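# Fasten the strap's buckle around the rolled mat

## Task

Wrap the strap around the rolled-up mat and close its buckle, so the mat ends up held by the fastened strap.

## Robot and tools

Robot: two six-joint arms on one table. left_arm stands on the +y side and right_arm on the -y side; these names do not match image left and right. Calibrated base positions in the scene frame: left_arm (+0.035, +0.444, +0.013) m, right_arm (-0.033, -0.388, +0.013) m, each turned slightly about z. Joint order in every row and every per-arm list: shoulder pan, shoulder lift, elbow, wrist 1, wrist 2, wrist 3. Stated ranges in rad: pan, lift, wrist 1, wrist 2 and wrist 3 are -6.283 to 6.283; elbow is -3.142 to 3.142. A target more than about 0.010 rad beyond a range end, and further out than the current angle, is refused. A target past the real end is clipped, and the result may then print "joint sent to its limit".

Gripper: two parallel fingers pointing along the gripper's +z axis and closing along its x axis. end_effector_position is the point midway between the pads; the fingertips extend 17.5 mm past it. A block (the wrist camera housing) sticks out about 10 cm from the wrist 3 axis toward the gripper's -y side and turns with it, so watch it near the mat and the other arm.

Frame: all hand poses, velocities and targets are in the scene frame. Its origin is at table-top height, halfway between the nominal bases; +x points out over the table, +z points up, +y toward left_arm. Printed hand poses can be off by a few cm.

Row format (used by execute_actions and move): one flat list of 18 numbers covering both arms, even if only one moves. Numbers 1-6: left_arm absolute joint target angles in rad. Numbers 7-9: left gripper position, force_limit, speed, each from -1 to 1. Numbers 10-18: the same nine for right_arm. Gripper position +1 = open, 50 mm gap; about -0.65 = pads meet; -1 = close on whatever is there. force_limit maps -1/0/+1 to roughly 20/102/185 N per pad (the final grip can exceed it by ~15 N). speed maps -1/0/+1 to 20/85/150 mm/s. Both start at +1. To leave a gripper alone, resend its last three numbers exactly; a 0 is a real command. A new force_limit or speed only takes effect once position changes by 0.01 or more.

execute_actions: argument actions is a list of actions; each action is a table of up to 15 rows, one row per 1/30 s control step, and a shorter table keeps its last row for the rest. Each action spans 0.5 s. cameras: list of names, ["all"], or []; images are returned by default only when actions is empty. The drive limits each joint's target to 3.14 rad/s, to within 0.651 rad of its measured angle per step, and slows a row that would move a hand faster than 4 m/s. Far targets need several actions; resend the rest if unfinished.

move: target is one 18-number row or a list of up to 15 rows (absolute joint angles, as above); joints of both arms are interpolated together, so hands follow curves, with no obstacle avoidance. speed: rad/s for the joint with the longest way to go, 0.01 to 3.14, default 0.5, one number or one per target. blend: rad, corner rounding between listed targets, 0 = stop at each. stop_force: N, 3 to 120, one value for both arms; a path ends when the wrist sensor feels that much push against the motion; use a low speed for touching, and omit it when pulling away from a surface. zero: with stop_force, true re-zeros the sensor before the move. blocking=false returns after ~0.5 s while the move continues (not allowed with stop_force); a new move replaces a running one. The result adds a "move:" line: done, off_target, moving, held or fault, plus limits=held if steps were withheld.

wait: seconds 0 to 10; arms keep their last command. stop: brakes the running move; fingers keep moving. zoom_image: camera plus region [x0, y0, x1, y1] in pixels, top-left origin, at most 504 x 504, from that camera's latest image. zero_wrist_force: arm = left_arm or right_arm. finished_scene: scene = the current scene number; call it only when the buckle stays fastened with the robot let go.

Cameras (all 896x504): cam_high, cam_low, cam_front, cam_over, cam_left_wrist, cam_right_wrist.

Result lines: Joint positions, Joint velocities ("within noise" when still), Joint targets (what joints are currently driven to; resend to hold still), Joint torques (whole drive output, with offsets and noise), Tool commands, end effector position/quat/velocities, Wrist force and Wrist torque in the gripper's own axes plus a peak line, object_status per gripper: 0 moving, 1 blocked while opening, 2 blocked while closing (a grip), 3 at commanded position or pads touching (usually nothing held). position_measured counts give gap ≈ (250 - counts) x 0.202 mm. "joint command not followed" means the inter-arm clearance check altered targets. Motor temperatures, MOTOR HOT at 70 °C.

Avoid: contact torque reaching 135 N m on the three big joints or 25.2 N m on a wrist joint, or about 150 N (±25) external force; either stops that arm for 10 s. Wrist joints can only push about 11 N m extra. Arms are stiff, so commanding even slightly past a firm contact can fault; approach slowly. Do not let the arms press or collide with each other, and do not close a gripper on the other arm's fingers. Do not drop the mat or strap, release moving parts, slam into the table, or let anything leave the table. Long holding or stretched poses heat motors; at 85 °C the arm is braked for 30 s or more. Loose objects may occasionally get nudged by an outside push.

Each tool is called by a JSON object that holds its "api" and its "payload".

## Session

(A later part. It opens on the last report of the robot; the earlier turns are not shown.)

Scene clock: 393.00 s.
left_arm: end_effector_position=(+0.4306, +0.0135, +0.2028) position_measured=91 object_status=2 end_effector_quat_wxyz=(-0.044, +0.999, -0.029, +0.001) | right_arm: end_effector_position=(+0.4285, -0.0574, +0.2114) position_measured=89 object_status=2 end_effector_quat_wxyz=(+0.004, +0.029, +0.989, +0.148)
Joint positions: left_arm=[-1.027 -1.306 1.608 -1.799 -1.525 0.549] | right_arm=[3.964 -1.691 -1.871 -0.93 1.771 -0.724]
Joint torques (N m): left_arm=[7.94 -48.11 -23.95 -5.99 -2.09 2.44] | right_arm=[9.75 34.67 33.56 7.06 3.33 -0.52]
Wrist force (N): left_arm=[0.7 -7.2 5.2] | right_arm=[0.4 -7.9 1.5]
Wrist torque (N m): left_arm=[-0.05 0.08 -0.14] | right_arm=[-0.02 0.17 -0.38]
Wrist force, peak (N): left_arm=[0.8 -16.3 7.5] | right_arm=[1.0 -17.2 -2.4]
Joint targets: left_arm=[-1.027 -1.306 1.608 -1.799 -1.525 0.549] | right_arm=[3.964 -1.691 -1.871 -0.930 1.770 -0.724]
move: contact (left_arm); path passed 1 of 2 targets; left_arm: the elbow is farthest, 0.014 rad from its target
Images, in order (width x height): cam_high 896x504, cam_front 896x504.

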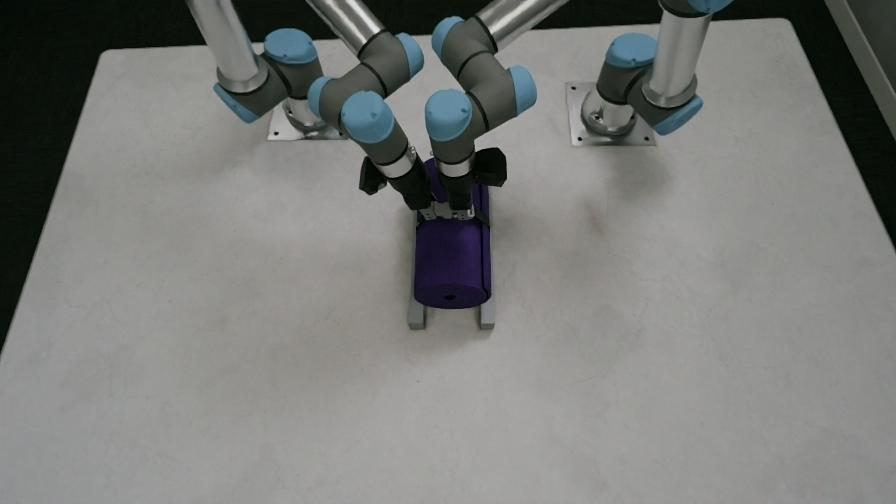

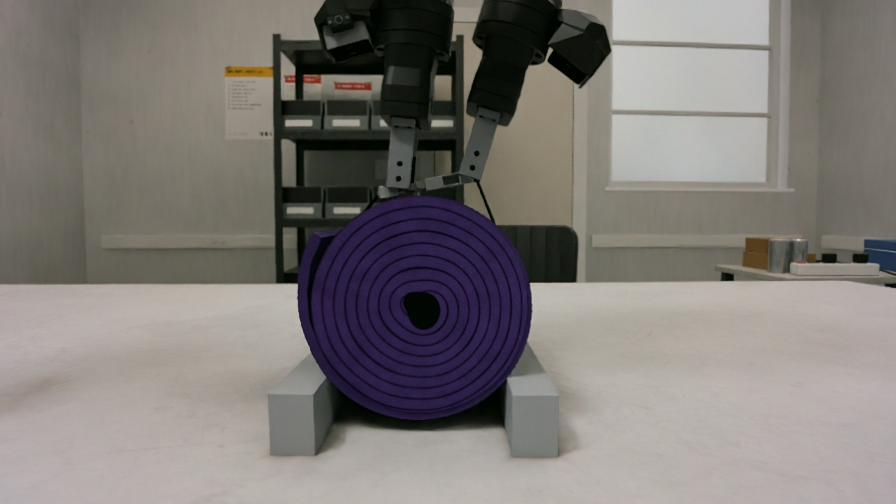

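{"api": "move", "payload": {"target": [[-1.0326,-1.2973,1.5942,-1.7931,-1.5255,0.5429,-1,-0.4,-0.9,3.9639,-1.6908,-1.8705,-0.9303,1.7705,-0.7243,-1,-0.2,-0.8],[-1.0405,-1.2862,1.5753,-1.785,-1.526,0.5351,-1,-0.4,-0.9,3.9639,-1.6908,-1.8705,-0.9303,1.7705,-0.7243,-1,-0.2,-0.8]], "speed": 0.03, "stop_force": 50, "cameras": ["cam_front","cam_high"]}}

{"api": "zoom_image", "payload": {"camera": "cam_front", "region": [330, 120, 510, 220]}}

{"api": "zoom_image", "payload": {"camera": "cam_high", "region": [418, 190, 502, 232]}}

Scene clock: 398.83 s.
left_arm: end_effector_position=(+0.4288, -0.0004, +0.2057) position_measured=91 object_status=2 end_effector_quat_wxyz=(-0.044, +0.999, -0.029, +0.001) | right_arm: end_effector_position=(+0.4285, -0.0574, +0.2113) position_measured=89 object_status=2 end_effector_quat_wxyz=(+0.004, +0.029, +0.989, +0.148)
Joint positions: left_arm=[-1.04 -1.286 1.575 -1.785 -1.526 0.535] | right_arm=[3.964 -1.691 -1.871 -0.931 1.771 -0.724]
Joint torques (N m): left_arm=[-36.33 -51.77 -30.44 -13.16 -11.51 2.32] | right_arm=[9.75 19.4 36.35 15.05 3.05 0.7]
Wrist force (N): left_arm=[22.1 -46.2 12.8] | right_arm=[22.0 -40.7 -13.7]
Wrist torque (N m): left_arm=[-0.05 0.00 -0.35] | right_arm=[0.54 0.73 -1.39]
Wrist force, peak (N): left_arm=[22.4 -46.4 14.0] | right_arm=[22.2 -40.8 -14.8]
Joint targets: left_arm=[-1.040 -1.286 1.575 -1.785 -1.526 0.535] | right_arm=[3.964 -1.691 -1.871 -0.930 1.770 -0.724]
move: done
Images, in order (width x height): cam_high 896x504, cam_front 896x504.

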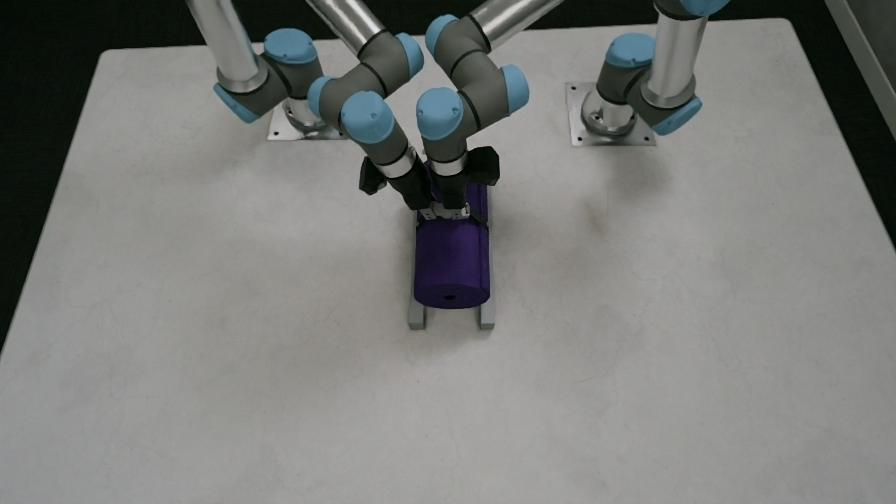

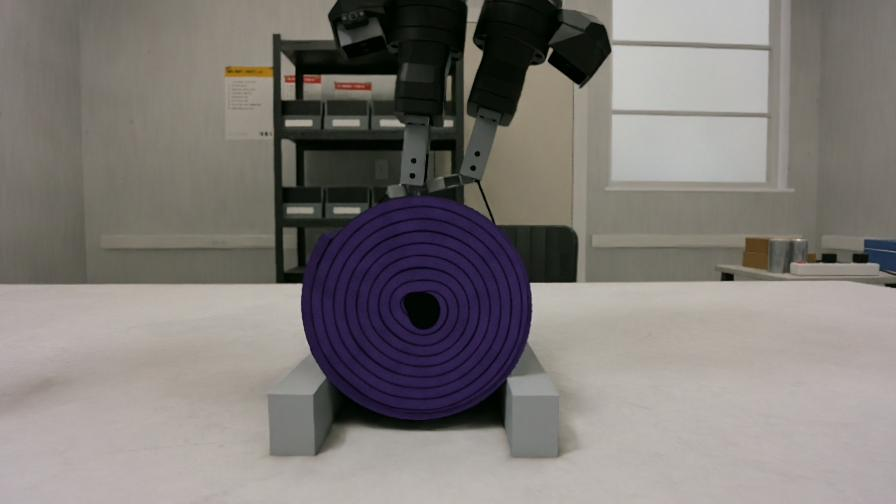

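Scaled by 2.800.

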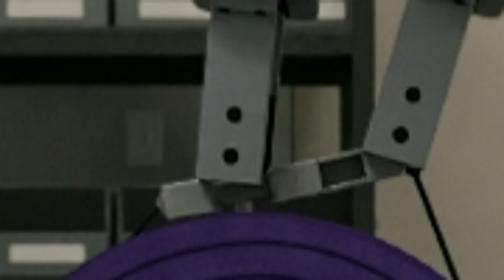

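Scaled by 6.000.

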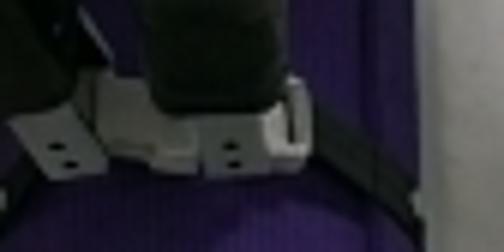

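{"api": "move", "payload": {"target": [-1.040,-1.286,1.575,-1.785,-1.526,0.535,0.8,-0.5,-1,3.964,-1.691,-1.871,-0.930,1.770,-0.724,-1,-0.2,-0.8]}}

{"api": "move", "payload": {"target": [-1.0245,-1.3039,1.6054,-1.7993,-1.525,0.551,0.8,-0.5,-1,3.964,-1.691,-1.871,-0.930,1.770,-0.724,-1,-0.2,-0.8], "speed": 0.1, "cameras": ["cam_front","cam_left_wrist"]}}

{"api": "zoom_image", "payload": {"camera": "cam_front", "region": [330, 120, 510, 220]}}

Scene clock: 406.60 s.
left_arm: end_effector_position=(+0.4290, -0.0004, +0.2058) position_measured=32 object_status=3 end_effector_quat_wxyz=(-0.043, +0.999, -0.029, +0.001) | right_arm: end_effector_position=(+0.4285, -0.0574, +0.2110) position_measured=89 object_status=2 end_effector_quat_wxyz=(+0.004, +0.029, +0.989, +0.147)
Joint positions: left_arm=[-1.04 -1.286 1.575 -1.785 -1.526 0.535] | right_arm=[3.964 -1.691 -1.871 -0.93 1.77 -0.724]
Joint torques (N m): left_arm=[8.76 -34.2 -19.17 -0.15 2.22 -2.52] | right_arm=[-3.37 24.68 24.25 3.49 2.05 -0.94]
Wrist force (N): left_arm=[-0.5 -1.7 1.5] | right_arm=[1.7 -3.2 6.1]
Wrist torque (N m): left_arm=[-0.17 -0.07 -0.12] | right_arm=[-0.10 -0.27 -0.36]
Wrist force, peak (N): left_arm=[22.7 -46.6 13.5] | right_arm=[22.6 -40.8 -14.7]
Joint targets: left_arm=[-1.040 -1.286 1.575 -1.785 -1.526 0.535] | right_arm=[3.964 -1.691 -1.871 -0.930 1.770 -0.724]
move: done

Scene clock: 407.33 s.
left_arm: end_effector_position=(+0.4322, +0.0134, +0.2033) position_measured=32 object_status=3 end_effector_quat_wxyz=(-0.043, +0.999, -0.029, +0.002) | right_arm: end_effector_position=(+0.4285, -0.0575, +0.2110) position_measured=89 object_status=2 end_effector_quat_wxyz=(+0.004, +0.029, +0.989, +0.147)
Joint positions: left_arm=[-1.024 -1.304 1.606 -1.8 -1.525 0.551] | right_arm=[3.964 -1.691 -1.871 -0.93 1.77 -0.724]
Joint torques (N m): left_arm=[-6.8 -31.68 -30.35 -1.86 1.86 -1.38] | right_arm=[-6.98 31.49 20.5 3.46 0.19 -1.2]
Wrist force (N): left_arm=[-0.6 -1.8 1.3] | right_arm=[2.3 -2.8 4.9]
Wrist torque (N m): left_arm=[-0.17 -0.07 -0.25] | right_arm=[-0.09 -0.27 -0.37]
Wrist force, peak (N): left_arm=[-0.6 -2.3 1.6] | right_arm=[1.6 -3.2 6.6]
Joint targets: left_arm=[-1.024 -1.304 1.605 -1.799 -1.525 0.551] | right_arm=[3.964 -1.691 -1.871 -0.930 1.770 -0.724]
move: done
Images, in order (width x height): cam_front 896x504, cam_left_wrist 896x504.

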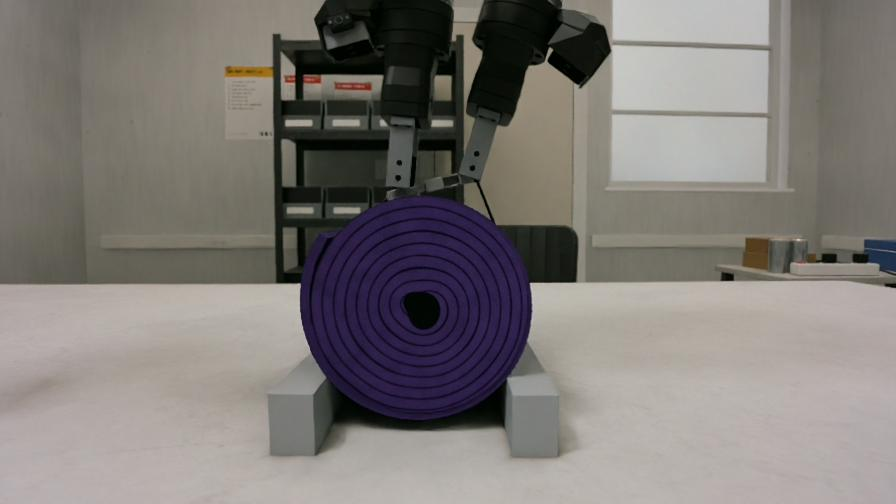

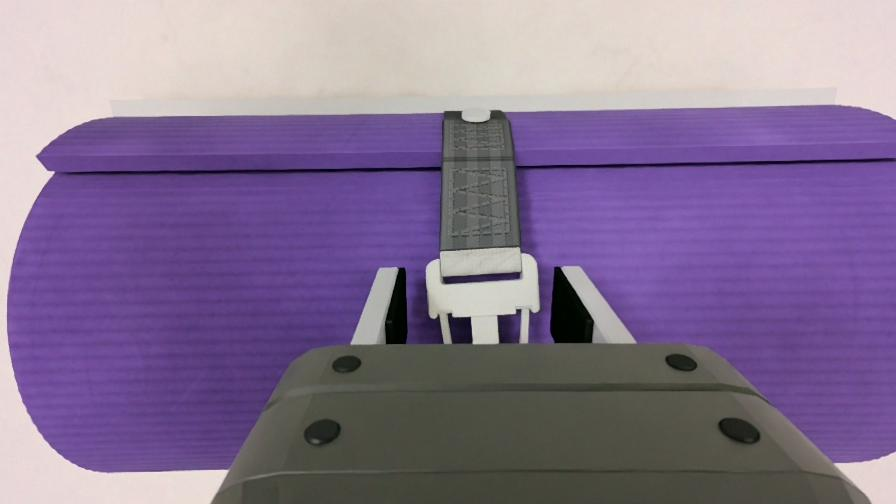

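Scaled by 2.800.

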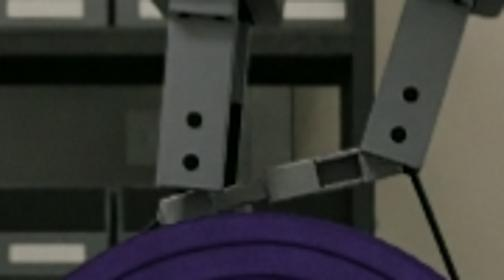

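{"api": "move", "payload": {"target": [-1.0245,-1.298,1.6174,-1.8172,-1.525,0.551,0.8,-0.5,-1,3.964,-1.691,-1.871,-0.930,1.770,-0.724,-1,-0.2,-0.8], "speed": 0.04, "stop_force": 12}}

{"api": "move", "payload": {"target": [-1.0245,-1.298,1.6174,-1.8172,-1.525,0.551,-1,-0.2,-1,3.964,-1.691,-1.871,-0.930,1.770,-0.724,-1,-0.2,-0.8], "cameras": ["cam_front","cam_left_wrist"]}}

{"api": "zoom_image", "payload": {"camera": "cam_front", "region": [330, 120, 510, 220]}}

Scene clock: 414.60 s.
left_arm: end_effector_position=(+0.4323, +0.0130, +0.1959) position_measured=32 object_status=3 end_effector_quat_wxyz=(-0.043, +0.999, -0.029, +0.002) | right_arm: end_effector_position=(+0.4285, -0.0575, +0.2110) position_measured=89 object_status=2 end_effector_quat_wxyz=(+0.004, +0.029, +0.989, +0.147)
Joint positions: left_arm=[-1.025 -1.298 1.617 -1.817 -1.525 0.551] | right_arm=[3.964 -1.691 -1.871 -0.93 1.77 -0.724]
Joint torques (N m): left_arm=[-7.67 -45.12 -30.75 -0.18 -1.61 -2.51] | right_arm=[-6.94 41.42 20.15 3.55 -1.87 -1.21]
Wrist force (N): left_arm=[-0.8 -1.6 1.5] | right_arm=[2.0 -3.0 5.7]
Wrist torque (N m): left_arm=[-0.15 -0.03 -0.24] | right_arm=[-0.10 -0.27 -0.37]
Wrist force, peak (N): left_arm=[-0.7 -1.9 1.5] | right_arm=[1.5 -3.3 6.5]
Joint targets: left_arm=[-1.024 -1.298 1.617 -1.817 -1.525 0.551] | right_arm=[3.964 -1.691 -1.871 -0.930 1.770 -0.724]
move: done

Scene clock: 415.37 s.
left_arm: end_effector_position=(+0.4323, +0.0130, +0.1959) position_measured=86 object_status=2 end_effector_quat_wxyz=(-0.043, +0.999, -0.029, +0.002) | right_arm: end_effector_position=(+0.4285, -0.0575, +0.2110) position_measured=89 object_status=2 end_effector_quat_wxyz=(+0.004, +0.029, +0.989, +0.147)
Joint positions: left_arm=[-1.025 -1.298 1.617 -1.817 -1.525 0.551] | right_arm=[3.964 -1.691 -1.871 -0.93 1.77 -0.724]
Joint torques (N m): left_arm=[-6.83 -46.12 -30.33 -0.23 -1.55 -2.14] | right_arm=[-7.23 39.98 20.06 6.05 -1.88 -1.02]
Wrist force (N): left_arm=[5.6 -3.9 2.0] | right_arm=[8.6 -4.9 3.2]
Wrist torque (N m): left_arm=[-0.15 -0.06 -0.44] | right_arm=[-0.18 -0.04 -0.55]
Wrist force, peak (N): left_arm=[6.7 -3.9 3.2] | right_arm=[8.9 -4.9 3.1]
Joint targets: left_arm=[-1.024 -1.298 1.617 -1.817 -1.525 0.551] | right_arm=[3.964 -1.691 -1.871 -0.930 1.770 -0.724]
move: done
Images, in order (width x height): cam_front 896x504, cam_left_wrist 896x504.

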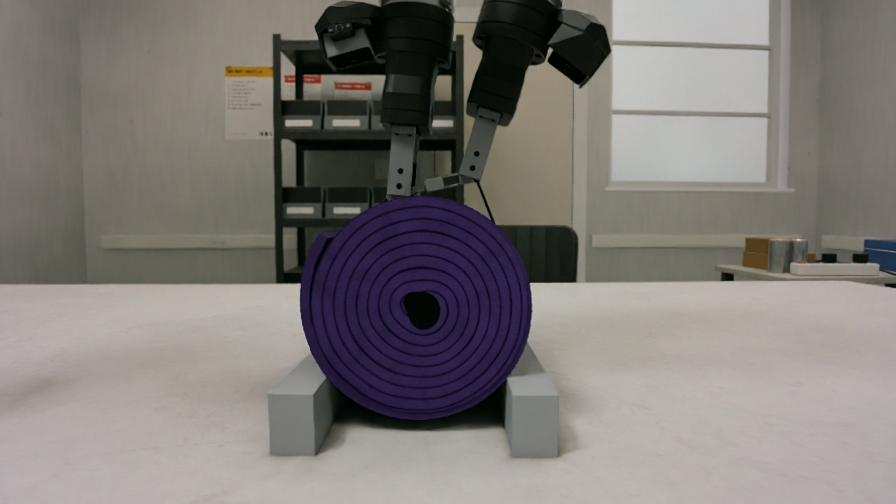

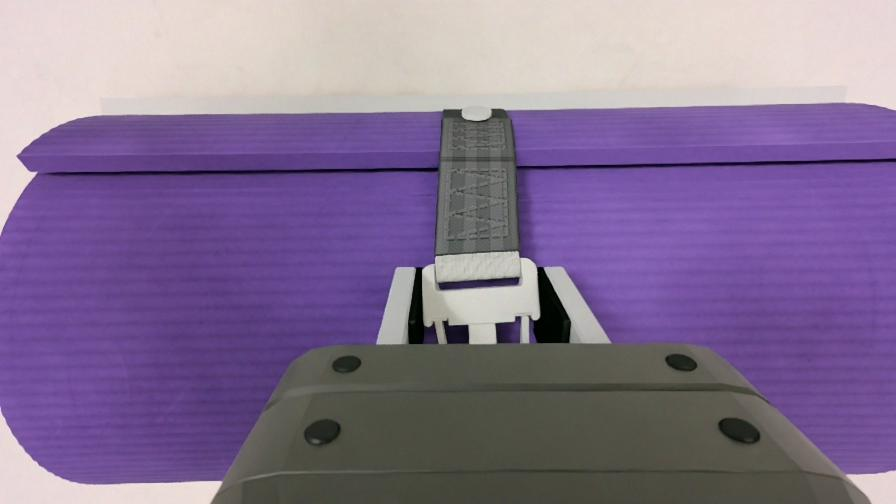

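Scaled by 2.800.

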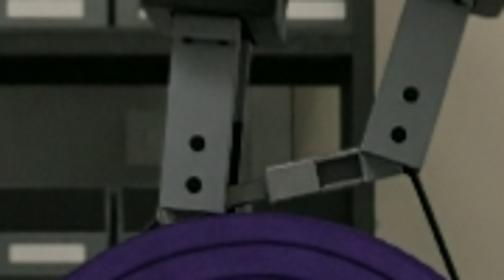

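{"api": "move", "payload": {"target": [-1.0383,-1.2742,1.5732,-1.7969,-1.526,0.537,-1,-0.2,-1,3.964,-1.691,-1.871,-0.930,1.770,-0.724,-1,-0.2,-0.8], "speed": 0.03, "stop_force": 75, "cameras": ["cam_front","cam_left_wrist","cam_high"]}}

{"api": "zoom_image", "payload": {"camera": "cam_front", "region": [330, 120, 510, 220]}}

{"api": "zoom_image", "payload": {"camera": "cam_high", "region": [418, 190, 502, 232]}}

Scene clock: 422.93 s.
left_arm: end_effector_position=(+0.4319, +0.0003, +0.1996) position_measured=86 object_status=2 end_effector_quat_wxyz=(-0.043, +0.999, -0.029, +0.002) | right_arm: end_effector_position=(+0.4285, -0.0575, +0.2110) position_measured=89 object_status=2 end_effector_quat_wxyz=(+0.004, +0.029, +0.989, +0.147)
Joint positions: left_arm=[-1.035 -1.279 1.583 -1.801 -1.526 0.54] | right_arm=[3.964 -1.691 -1.871 -0.93 1.77 -0.724]
Joint torques (N m): left_arm=[-20.62 -46.81 -34.75 -10.4 -6.15 -1.88] | right_arm=[14.69 28.15 29.1 8.89 5.18 -0.37]
Wrist force (N): left_arm=[7.8 -29.9 14.8] | right_arm=[9.6 -25.4 -9.3]
Wrist torque (N m): left_arm=[-0.18 -0.12 -0.39] | right_arm=[-0.18 -0.12 -0.54]
Wrist force, peak (N): left_arm=[8.2 -29.9 15.0] | right_arm=[10.4 -24.9 -10.5]
Joint targets: left_arm=[-1.035 -1.279 1.583 -1.801 -1.526 0.540] | right_arm=[3.964 -1.691 -1.871 -0.930 1.770 -0.724]
move: held (left_arm; a check stopped the path); limits=held
joint command not followed: on one or more control steps a check withheld the commanded joint targets of the left arm, and it was not sent them on those steps.
cause: the commanded joint targets, or the way to them, would bring a part of the robot too close to another arm (this arm's gripper and the right arm's gripper, at the place that arm is still heading or pushing toward).
Images, in order (width x height): cam_high 896x504, cam_front 896x504, cam_left_wrist 896x504.

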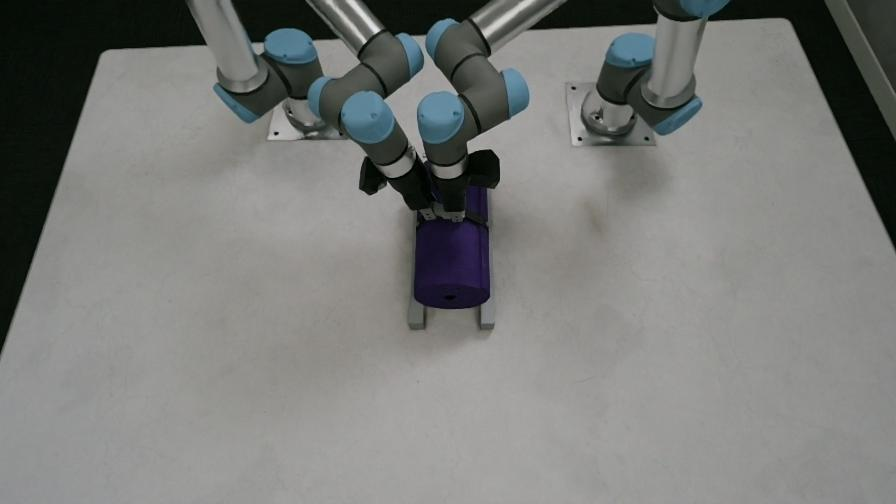

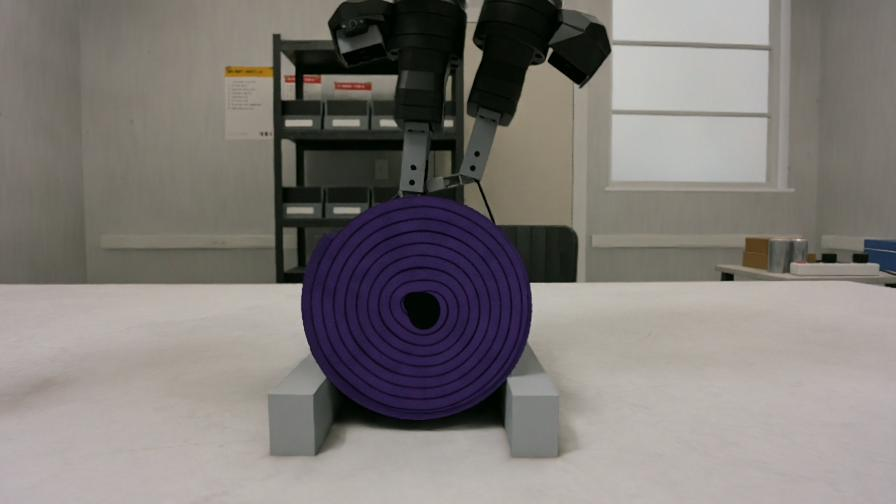

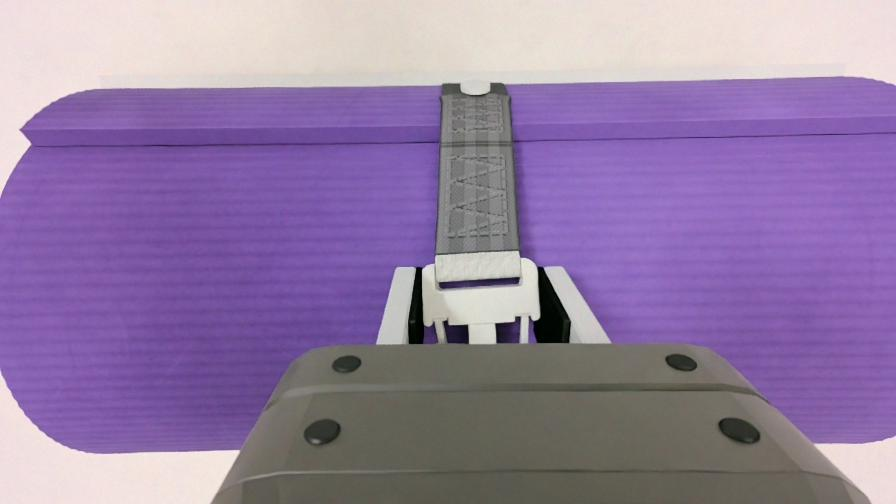

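Scaled by 2.800.

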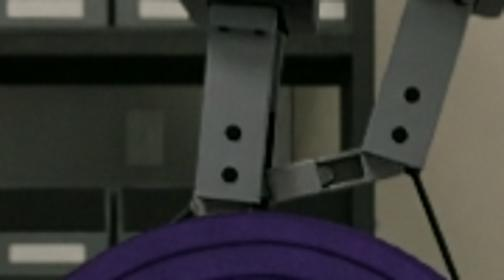

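Scaled by 6.000.

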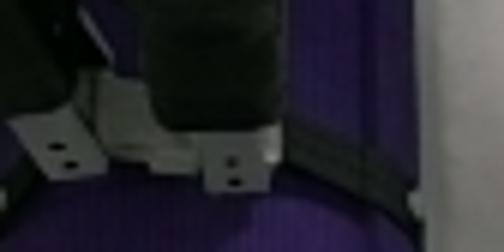

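{"api": "move", "payload": {"target": [-1.035,-1.279,1.583,-1.801,-1.526,0.540,-1,-0.2,-1,3.964,-1.691,-1.871,-0.930,1.770,-0.724,0.75,-0.5,-1]}}

{"api": "move", "payload": {"target": [-1.035,-1.279,1.583,-1.801,-1.526,0.540,-1,-0.2,-1,3.8808,-1.6803,-1.9953,-0.6652,1.9484,-0.7576,0.75,-0.5,-1], "speed": 0.1, "stop_force": 20, "cameras": ["cam_front","cam_right_wrist"]}}

{"api": "zoom_image", "payload": {"camera": "cam_front", "region": [330, 120, 510, 220]}}

Scene clock: 434.50 s.
left_arm: end_effector_position=(+0.4319, +0.0004, +0.1994) position_measured=86 object_status=2 end_effector_quat_wxyz=(-0.043, +0.999, -0.029, +0.001) | right_arm: end_effector_position=(+0.4285, -0.0574, +0.2111) position_measured=41 object_status=0 end_effector_quat_wxyz=(+0.004, +0.029, +0.989, +0.147)
Joint positions: left_arm=[-1.035 -1.279 1.583 -1.801 -1.526 0.54] | right_arm=[3.964 -1.691 -1.871 -0.93 1.77 -0.724]
Joint torques (N m): left_arm=[10.01 -38.03 -22.52 -1.55 1.89 1.53] | right_arm=[-8.36 18.88 20.64 2.24 -2.36 0.15]
Wrist force (N): left_arm=[-0.9 -4.1 9.4] | right_arm=[0.8 -1.0 -0.4]
Wrist torque (N m): left_arm=[0.04 -0.02 -0.09] | right_arm=[-0.28 -0.16 -0.38]
Wrist force, peak (N): left_arm=[7.8 -30.3 15.3] | right_arm=[10.1 -25.4 -10.8]
Joint targets: left_arm=[-1.035 -1.279 1.583 -1.801 -1.526 0.540] | right_arm=[3.964 -1.691 -1.871 -0.930 1.770 -0.724]
move: done

Scene clock: 438.17 s.
left_arm: end_effector_position=(+0.4319, +0.0004, +0.1993) position_measured=86 object_status=2 end_effector_quat_wxyz=(-0.043, +0.999, -0.029, +0.001) | right_arm: end_effector_position=(+0.4284, -0.0610, +0.2098) position_measured=41 object_status=3 end_effector_quat_wxyz=(+0.008, +0.028, +0.966, +0.259)
Joint positions: left_arm=[-1.035 -1.279 1.583 -1.801 -1.526 0.54] | right_arm=[3.881 -1.68 -1.995 -0.665 1.948 -0.758]
Joint torques (N m): left_arm=[10.75 -38.19 -21.34 -1.55 1.9 2.38] | right_arm=[6.68 26.41 30.65 4.04 -1.93 1.03]
Wrist force (N): left_arm=[-0.8 -4.1 9.7] | right_arm=[0.5 -1.1 -0.3]
Wrist torque (N m): left_arm=[0.03 -0.03 -0.10] | right_arm=[-0.31 -0.03 -0.43]
Wrist force, peak (N): left_arm=[-0.5 -4.1 9.9] | right_arm=[1.0 -1.0 -0.7]
Joint targets: left_arm=[-1.035 -1.279 1.583 -1.801 -1.526 0.540] | right_arm=[3.881 -1.680 -1.995 -0.665 1.948 -0.758]
move: done
Images, in order (width x height): cam_front 896x504, cam_right_wrist 896x504.

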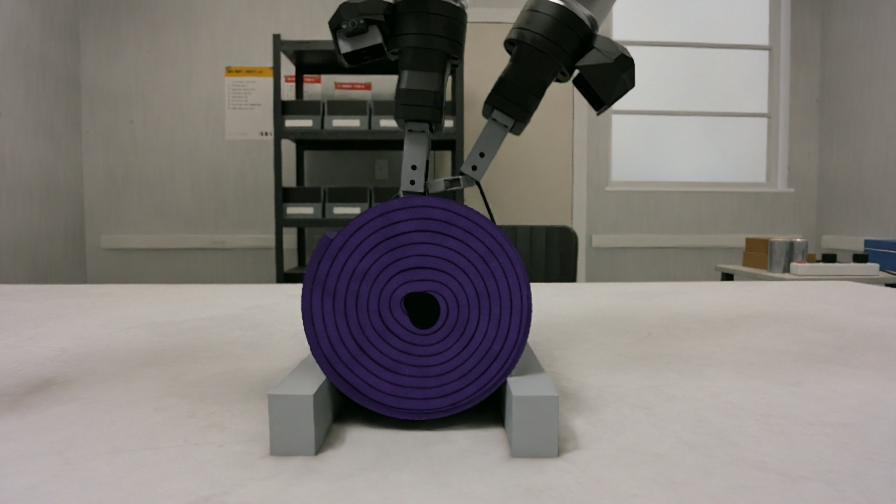

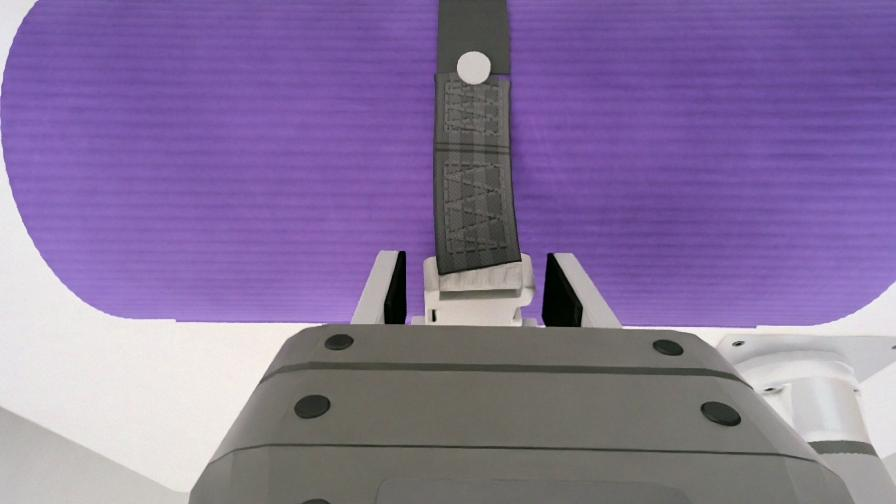

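Scaled by 2.800.

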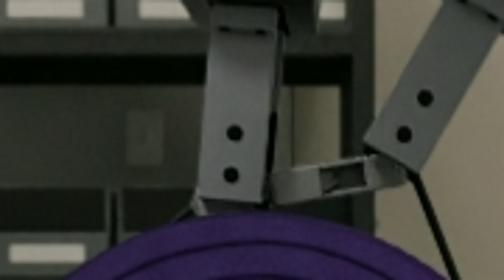

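{"api": "move", "payload": {"target": [-1.035,-1.279,1.583,-1.801,-1.526,0.540,-1,-0.2,-1,3.881,-1.6886,-1.9953,-0.6569,1.948,-0.7576,0.75,-0.5,-1], "speed": 0.04, "stop_force": 15}}

{"api": "move", "payload": {"target": [-1.035,-1.279,1.583,-1.801,-1.526,0.540,-1,-0.2,-1,3.881,-1.6886,-1.9953,-0.6569,1.948,-0.7576,-1,-0.2,-1], "cameras": ["cam_front","cam_right_wrist"]}}

{"api": "zoom_image", "payload": {"camera": "cam_front", "region": [330, 120, 510, 220]}}

Scene clock: 444.80 s.
left_arm: end_effector_position=(+0.4319, +0.0004, +0.1993) position_measured=86 object_status=2 end_effector_quat_wxyz=(-0.043, +0.999, -0.029, +0.001) | right_arm: end_effector_position=(+0.4298, -0.0598, +0.2065) position_measured=41 object_status=3 end_effector_quat_wxyz=(+0.008, +0.028, +0.966, +0.258)
Joint positions: left_arm=[-1.035 -1.279 1.583 -1.801 -1.526 0.54] | right_arm=[3.881 -1.689 -1.995 -0.657 1.948 -0.758]
Joint torques (N m): left_arm=[9.15 -38.16 -20.85 -1.7 1.86 2.38] | right_arm=[5.57 37.05 29.28 2.38 -1.64 0.97]
Wrist force (N): left_arm=[-0.9 -4.0 9.4] | right_arm=[0.2 -0.9 -0.6]
Wrist torque (N m): left_arm=[0.04 -0.03 -0.10] | right_arm=[-0.28 0.02 -0.42]
Wrist force, peak (N): left_arm=[-0.6 -4.0 9.9] | right_arm=[0.5 -1.2 -0.6]
Joint targets: left_arm=[-1.035 -1.279 1.583 -1.801 -1.526 0.540] | right_arm=[3.881 -1.689 -1.995 -0.657 1.948 -0.758]
move: done

Scene clock: 445.50 s.
left_arm: end_effector_position=(+0.4320, +0.0005, +0.1993) position_measured=86 object_status=2 end_effector_quat_wxyz=(-0.043, +0.999, -0.029, +0.002) | right_arm: end_effector_position=(+0.4298, -0.0598, +0.2066) position_measured=89 object_status=0 end_effector_quat_wxyz=(+0.008, +0.028, +0.966, +0.258)
Joint positions: left_arm=[-1.035 -1.279 1.583 -1.801 -1.526 0.54] | right_arm=[3.881 -1.689 -1.995 -0.657 1.948 -0.758]
Joint torques (N m): left_arm=[-12.65 -40.85 -23.1 -2.38 -7.81 2.36] | right_arm=[1.55 34.35 28.09 8.98 -1.19 1.04]
Wrist force (N): left_arm=[18.8 -14.5 11.2] | right_arm=[19.9 -9.7 -7.4]
Wrist torque (N m): left_arm=[-0.04 -0.18 -0.70] | right_arm=[-0.42 0.53 -0.79]
Wrist force, peak (N): left_arm=[19.4 -14.1 12.4] | right_arm=[20.2 -9.8 -7.6]
Joint targets: left_arm=[-1.035 -1.279 1.583 -1.801 -1.526 0.540] | right_arm=[3.881 -1.689 -1.995 -0.657 1.948 -0.758]
move: done
Images, in order (width x height): cam_front 896x504, cam_right_wrist 896x504.

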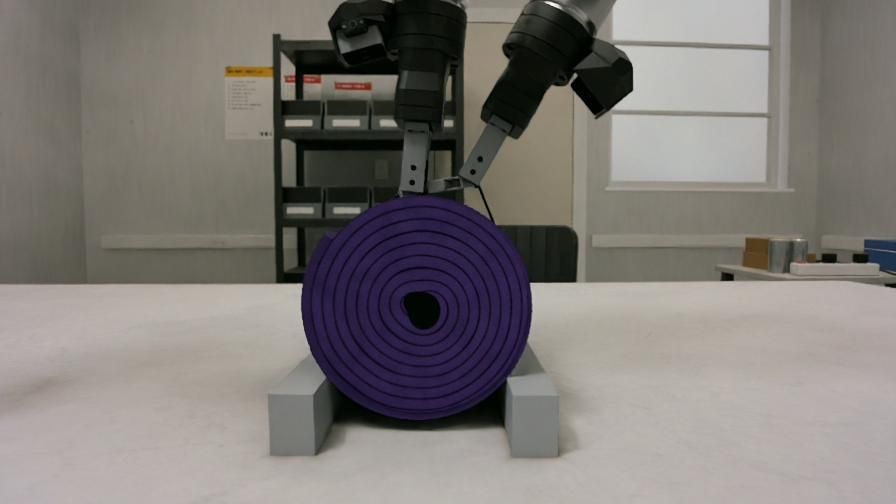

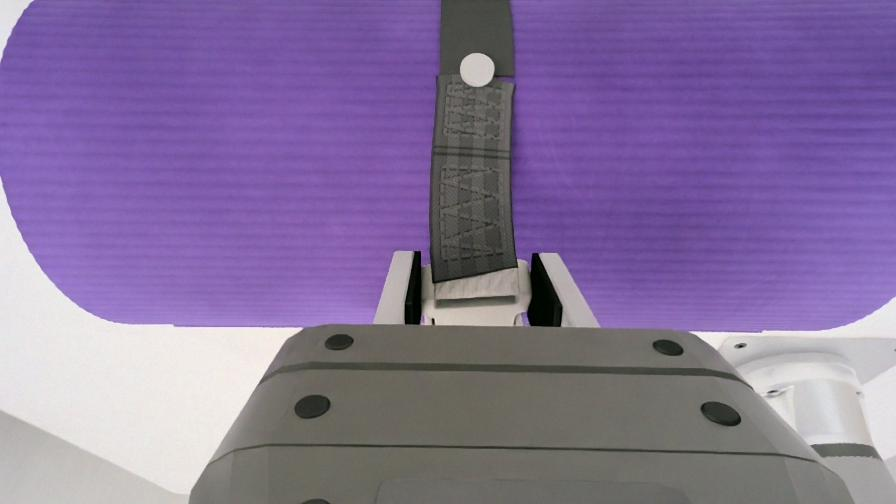

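Scaled by 2.800.

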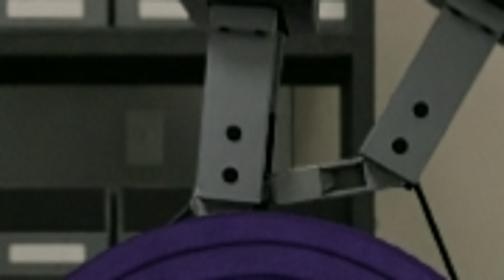

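{"api": "move", "payload": {"target": [-1.035,-1.279,1.583,-1.801,-1.526,0.540,0.75,-0.5,-1,3.881,-1.6886,-1.9953,-0.6569,1.948,-0.7576,-1,-0.2,-1]}}

{"api": "move", "payload": {"target": [-1.0262,-1.2872,1.5976,-1.8083,-1.5255,0.5483,0.75,-0.5,-1,3.881,-1.6886,-1.9953,-0.6569,1.948,-0.7576,-1,-0.2,-1], "speed": 0.05, "cameras": ["cam_front","cam_left_wrist"]}}

{"api": "zoom_image", "payload": {"camera": "cam_front", "region": [330, 120, 510, 220]}}

Scene clock: 454.73 s.
left_arm: end_effector_position=(+0.4318, +0.0004, +0.1994) position_measured=41 object_status=3 end_effector_quat_wxyz=(-0.043, +0.999, -0.029, +0.001) | right_arm: end_effector_position=(+0.4299, -0.0599, +0.2066) position_measured=89 object_status=2 end_effector_quat_wxyz=(+0.008, +0.028, +0.966, +0.258)
Joint positions: left_arm=[-1.035 -1.279 1.583 -1.801 -1.526 0.54] | right_arm=[3.881 -1.689 -1.995 -0.657 1.948 -0.758]
Joint torques (N m): left_arm=[8.94 -47.73 -30.42 -2.9 2.3 2.26] | right_arm=[2.23 19.87 24.63 3.5 0.87 1.06]
Wrist force (N): left_arm=[-0.9 -1.8 1.2] | right_arm=[1.3 -2.9 6.2]
Wrist torque (N m): left_arm=[-0.18 -0.02 -0.12] | right_arm=[-0.27 -0.06 -0.38]
Wrist force, peak (N): left_arm=[21.2 -15.9 12.7] | right_arm=[22.0 -11.2 -8.7]
Joint targets: left_arm=[-1.035 -1.279 1.583 -1.801 -1.526 0.540] | right_arm=[3.881 -1.689 -1.995 -0.657 1.948 -0.758]
move: done

Scene clock: 455.47 s.
left_arm: end_effector_position=(+0.4341, +0.0075, +0.1980) position_measured=41 object_status=3 end_effector_quat_wxyz=(-0.043, +0.999, -0.029, +0.002) | right_arm: end_effector_position=(+0.4298, -0.0598, +0.2066) position_measured=89 object_status=2 end_effector_quat_wxyz=(+0.008, +0.028, +0.966, +0.258)
Joint positions: left_arm=[-1.026 -1.287 1.598 -1.808 -1.525 0.548] | right_arm=[3.881 -1.689 -1.995 -0.657 1.948 -0.758]
Joint torques (N m): left_arm=[-1.63 -38.22 -29.44 -3.6 2.27 0.68] | right_arm=[5.19 20 24.28 3.43 1.02 0.97]
Wrist force (N): left_arm=[-1.1 -1.8 1.4] | right_arm=[1.4 -2.9 5.9]
Wrist torque (N m): left_arm=[-0.18 0.01 -0.25] | right_arm=[-0.27 -0.07 -0.38]
Wrist force, peak (N): left_arm=[-0.9 -2.1 1.5] | right_arm=[0.4 -4.0 7.2]
Joint targets: left_arm=[-1.026 -1.287 1.598 -1.808 -1.526 0.548] | right_arm=[3.881 -1.689 -1.995 -0.657 1.948 -0.758]
move: done
Images, in order (width x height): cam_front 896x504, cam_left_wrist 896x504.

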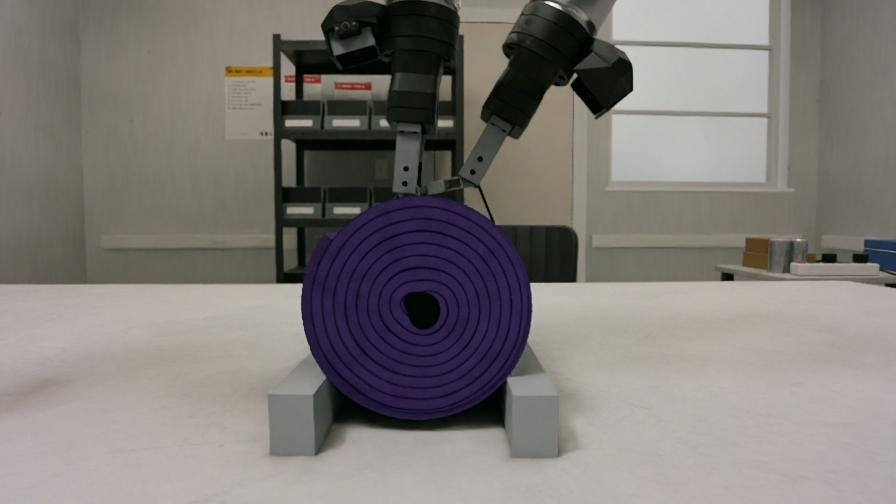

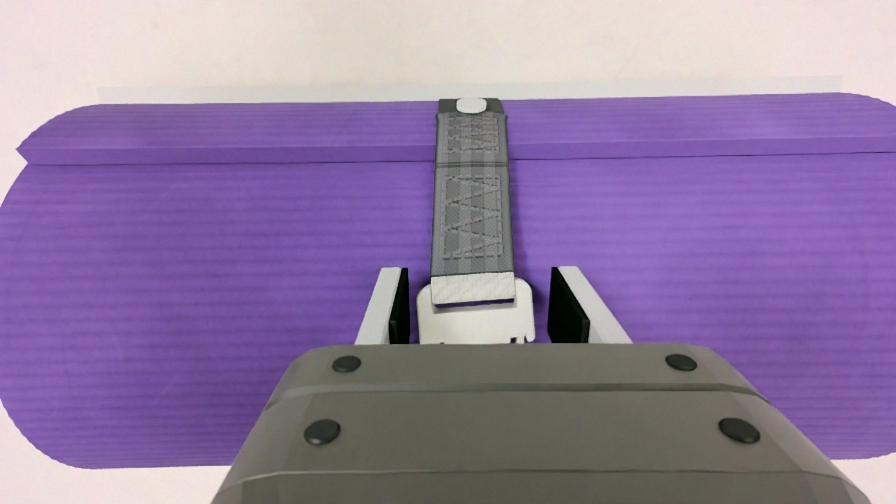

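Scaled by 2.800.

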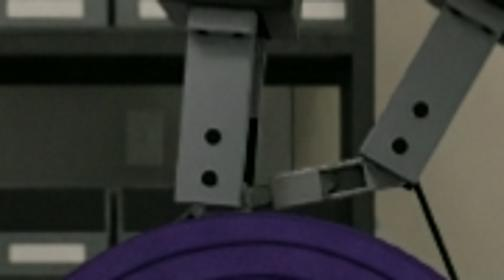

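{"api": "move", "payload": {"target": [-1.0262,-1.2845,1.6028,-1.816,-1.5255,0.5483,0.75,-0.5,-1,3.881,-1.6886,-1.9953,-0.6569,1.948,-0.7576,-1,-0.2,-1], "speed": 0.03, "stop_force": 12}}

{"api": "move", "payload": {"target": [-1.0262,-1.2845,1.6028,-1.816,-1.5255,0.5483,-1,-0.2,-1,3.881,-1.6886,-1.9953,-0.6569,1.948,-0.7576,-1,-0.2,-1], "cameras": ["cam_left_wrist"]}}

Scene clock: 461.43 s.
left_arm: end_effector_position=(+0.4341, +0.0073, +0.1947) position_measured=41 object_status=3 end_effector_quat_wxyz=(-0.043, +0.999, -0.029, +0.001) | right_arm: end_effector_position=(+0.4298, -0.0598, +0.2066) position_measured=89 object_status=2 end_effector_quat_wxyz=(+0.008, +0.028, +0.966, +0.258)
Joint positions: left_arm=[-1.026 -1.284 1.603 -1.816 -1.525 0.548] | right_arm=[3.881 -1.689 -1.995 -0.657 1.948 -0.758]
Joint torques (N m): left_arm=[-7.56 -40.74 -29.2 -0.54 -1.36 -2.43] | right_arm=[5.27 20.27 20.66 3.42 2.09 0.89]
Wrist force (N): left_arm=[-0.9 -1.8 1.4] | right_arm=[1.1 -3.1 5.9]
Wrist torque (N m): left_arm=[-0.18 -0.02 -0.25] | right_arm=[-0.28 -0.03 -0.38]
Wrist force, peak (N): left_arm=[-1.1 -2.1 1.6] | right_arm=[0.4 -3.9 7.3]
Joint targets: left_arm=[-1.026 -1.284 1.603 -1.816 -1.526 0.548] | right_arm=[3.881 -1.689 -1.995 -0.657 1.948 -0.758]
move: done

Scene clock: 462.10 s.
left_arm: end_effector_position=(+0.4341, +0.0073, +0.1947) position_measured=86 object_status=0 end_effector_quat_wxyz=(-0.043, +0.999, -0.029, +0.001) | right_arm: end_effector_position=(+0.4298, -0.0598, +0.2066) position_measured=89 object_status=2 end_effector_quat_wxyz=(+0.008, +0.028, +0.966, +0.258)
Joint positions: left_arm=[-1.026 -1.284 1.603 -1.816 -1.526 0.548] | right_arm=[3.881 -1.689 -1.995 -0.657 1.948 -0.758]
Joint torques (N m): left_arm=[-7.07 -43.46 -30.58 -4.04 -0.04 -2.62] | right_arm=[5.3 19.94 20.33 3.63 2.23 0.88]
Wrist force (N): left_arm=[-2.6 -5.9 2.8] | right_arm=[-0.6 -6.5 3.7]
Wrist torque (N m): left_arm=[-0.19 -0.03 -0.35] | right_arm=[-0.32 -0.13 -0.25]
Wrist force, peak (N): left_arm=[-6.8 -5.6 1.6] | right_arm=[-3.9 -6.2 5.5]
Joint targets: left_arm=[-1.026 -1.284 1.603 -1.816 -1.526 0.548] | right_arm=[3.881 -1.689 -1.995 -0.657 1.948 -0.758]
move: done
Images, in order (width x height): cam_left_wrist 896x504.

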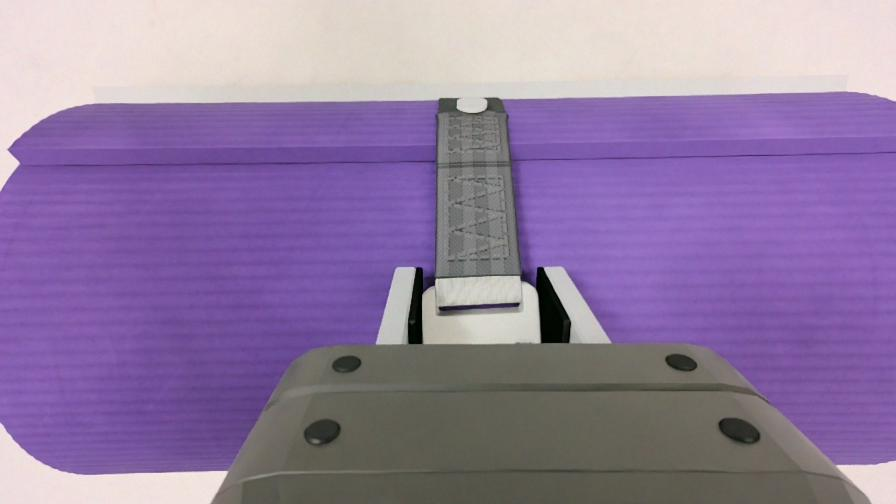

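{"api": "move", "payload": {"target": [-1.038,-1.2678,1.5744,-1.8038,-1.5263,0.5366,-1,-0.2,-1,3.881,-1.6886,-1.9953,-0.6569,1.948,-0.7576,-1,-0.2,-1], "speed": 0.03, "stop_force": 75, "cameras": ["cam_front","cam_left_wrist","cam_high"]}}

{"api": "zoom_image", "payload": {"camera": "cam_front", "region": [330, 120, 510, 220]}}

{"api": "zoom_image", "payload": {"camera": "cam_high", "region": [418, 190, 502, 232]}}

Scene clock: 469.10 s.
left_arm: end_effector_position=(+0.4321, -0.0038, +0.1967) position_measured=86 object_status=2 end_effector_quat_wxyz=(-0.045, +0.999, -0.029, +0.001) | right_arm: end_effector_position=(+0.4298, -0.0599, +0.2066) position_measured=89 object_status=2 end_effector_quat_wxyz=(+0.008, +0.028, +0.966, +0.258)
Joint positions: left_arm=[-1.038 -1.268 1.574 -1.8 -1.526 0.537] | right_arm=[3.881 -1.689 -1.995 -0.657 1.948 -0.758]
Joint torques (N m): left_arm=[-45.23 -58.4 -39.21 -14.21 -11.33 2.83] | right_arm=[21.26 20.68 45.15 14.19 3.45 0.89]
Wrist force (N): left_arm=[19.9 -61.7 22.7] | right_arm=[20.9 -46.4 -36.1]
Wrist torque (N m): left_arm=[0.01 -0.14 -0.55] | right_arm=[-0.01 0.67 -0.97]
Wrist force, peak (N): left_arm=[19.0 -62.4 24.1] | right_arm=[20.2 -46.5 -37.2]
Joint targets: left_arm=[-1.038 -1.268 1.574 -1.804 -1.526 0.537] | right_arm=[3.881 -1.689 -1.995 -0.657 1.948 -0.758]
move: done
Images, in order (width x height): cam_high 896x504, cam_front 896x504, cam_left_wrist 896x504.

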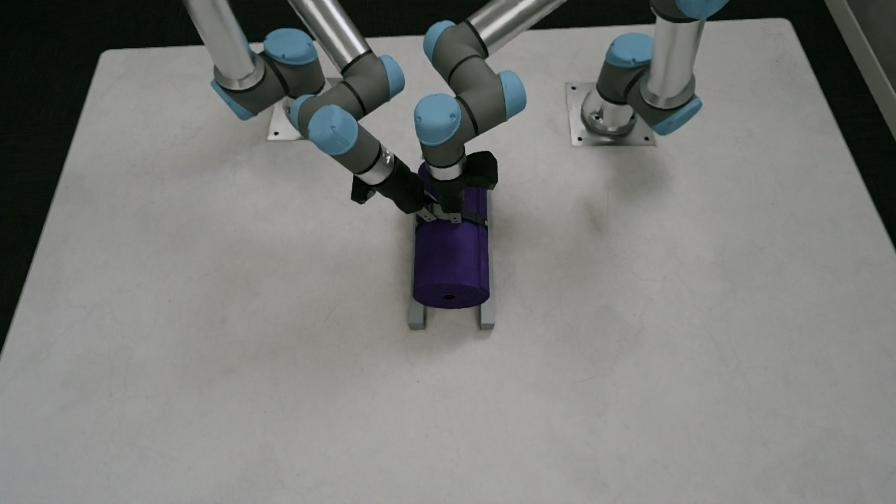

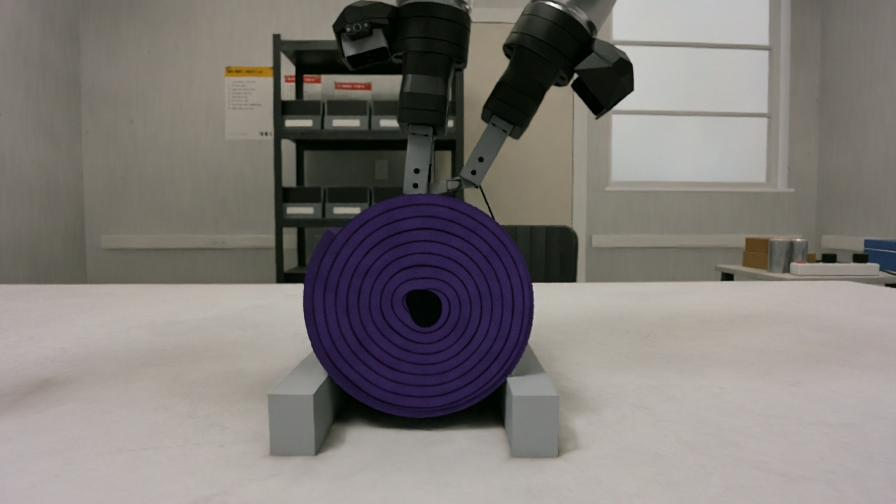

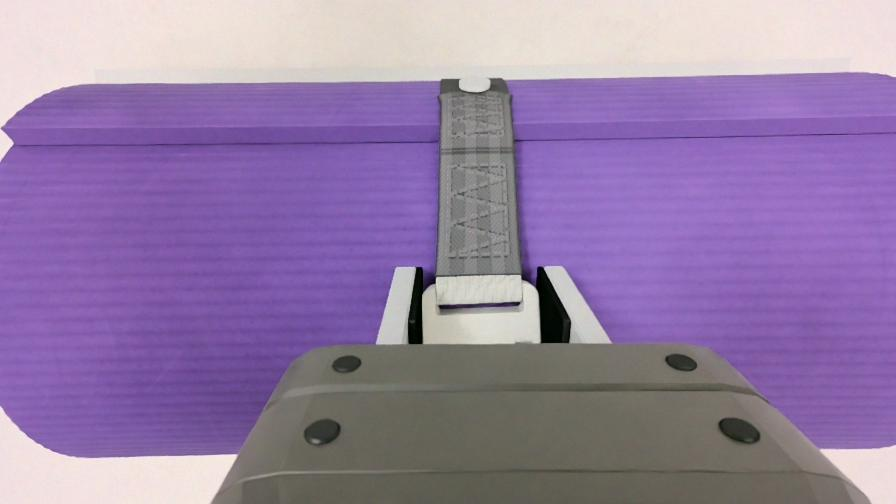

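Scaled by 2.800.

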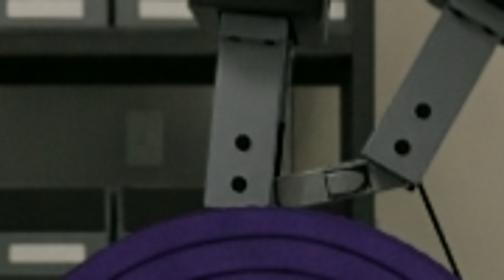

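Scaled by 6.000.

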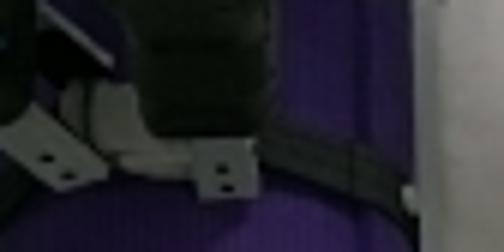

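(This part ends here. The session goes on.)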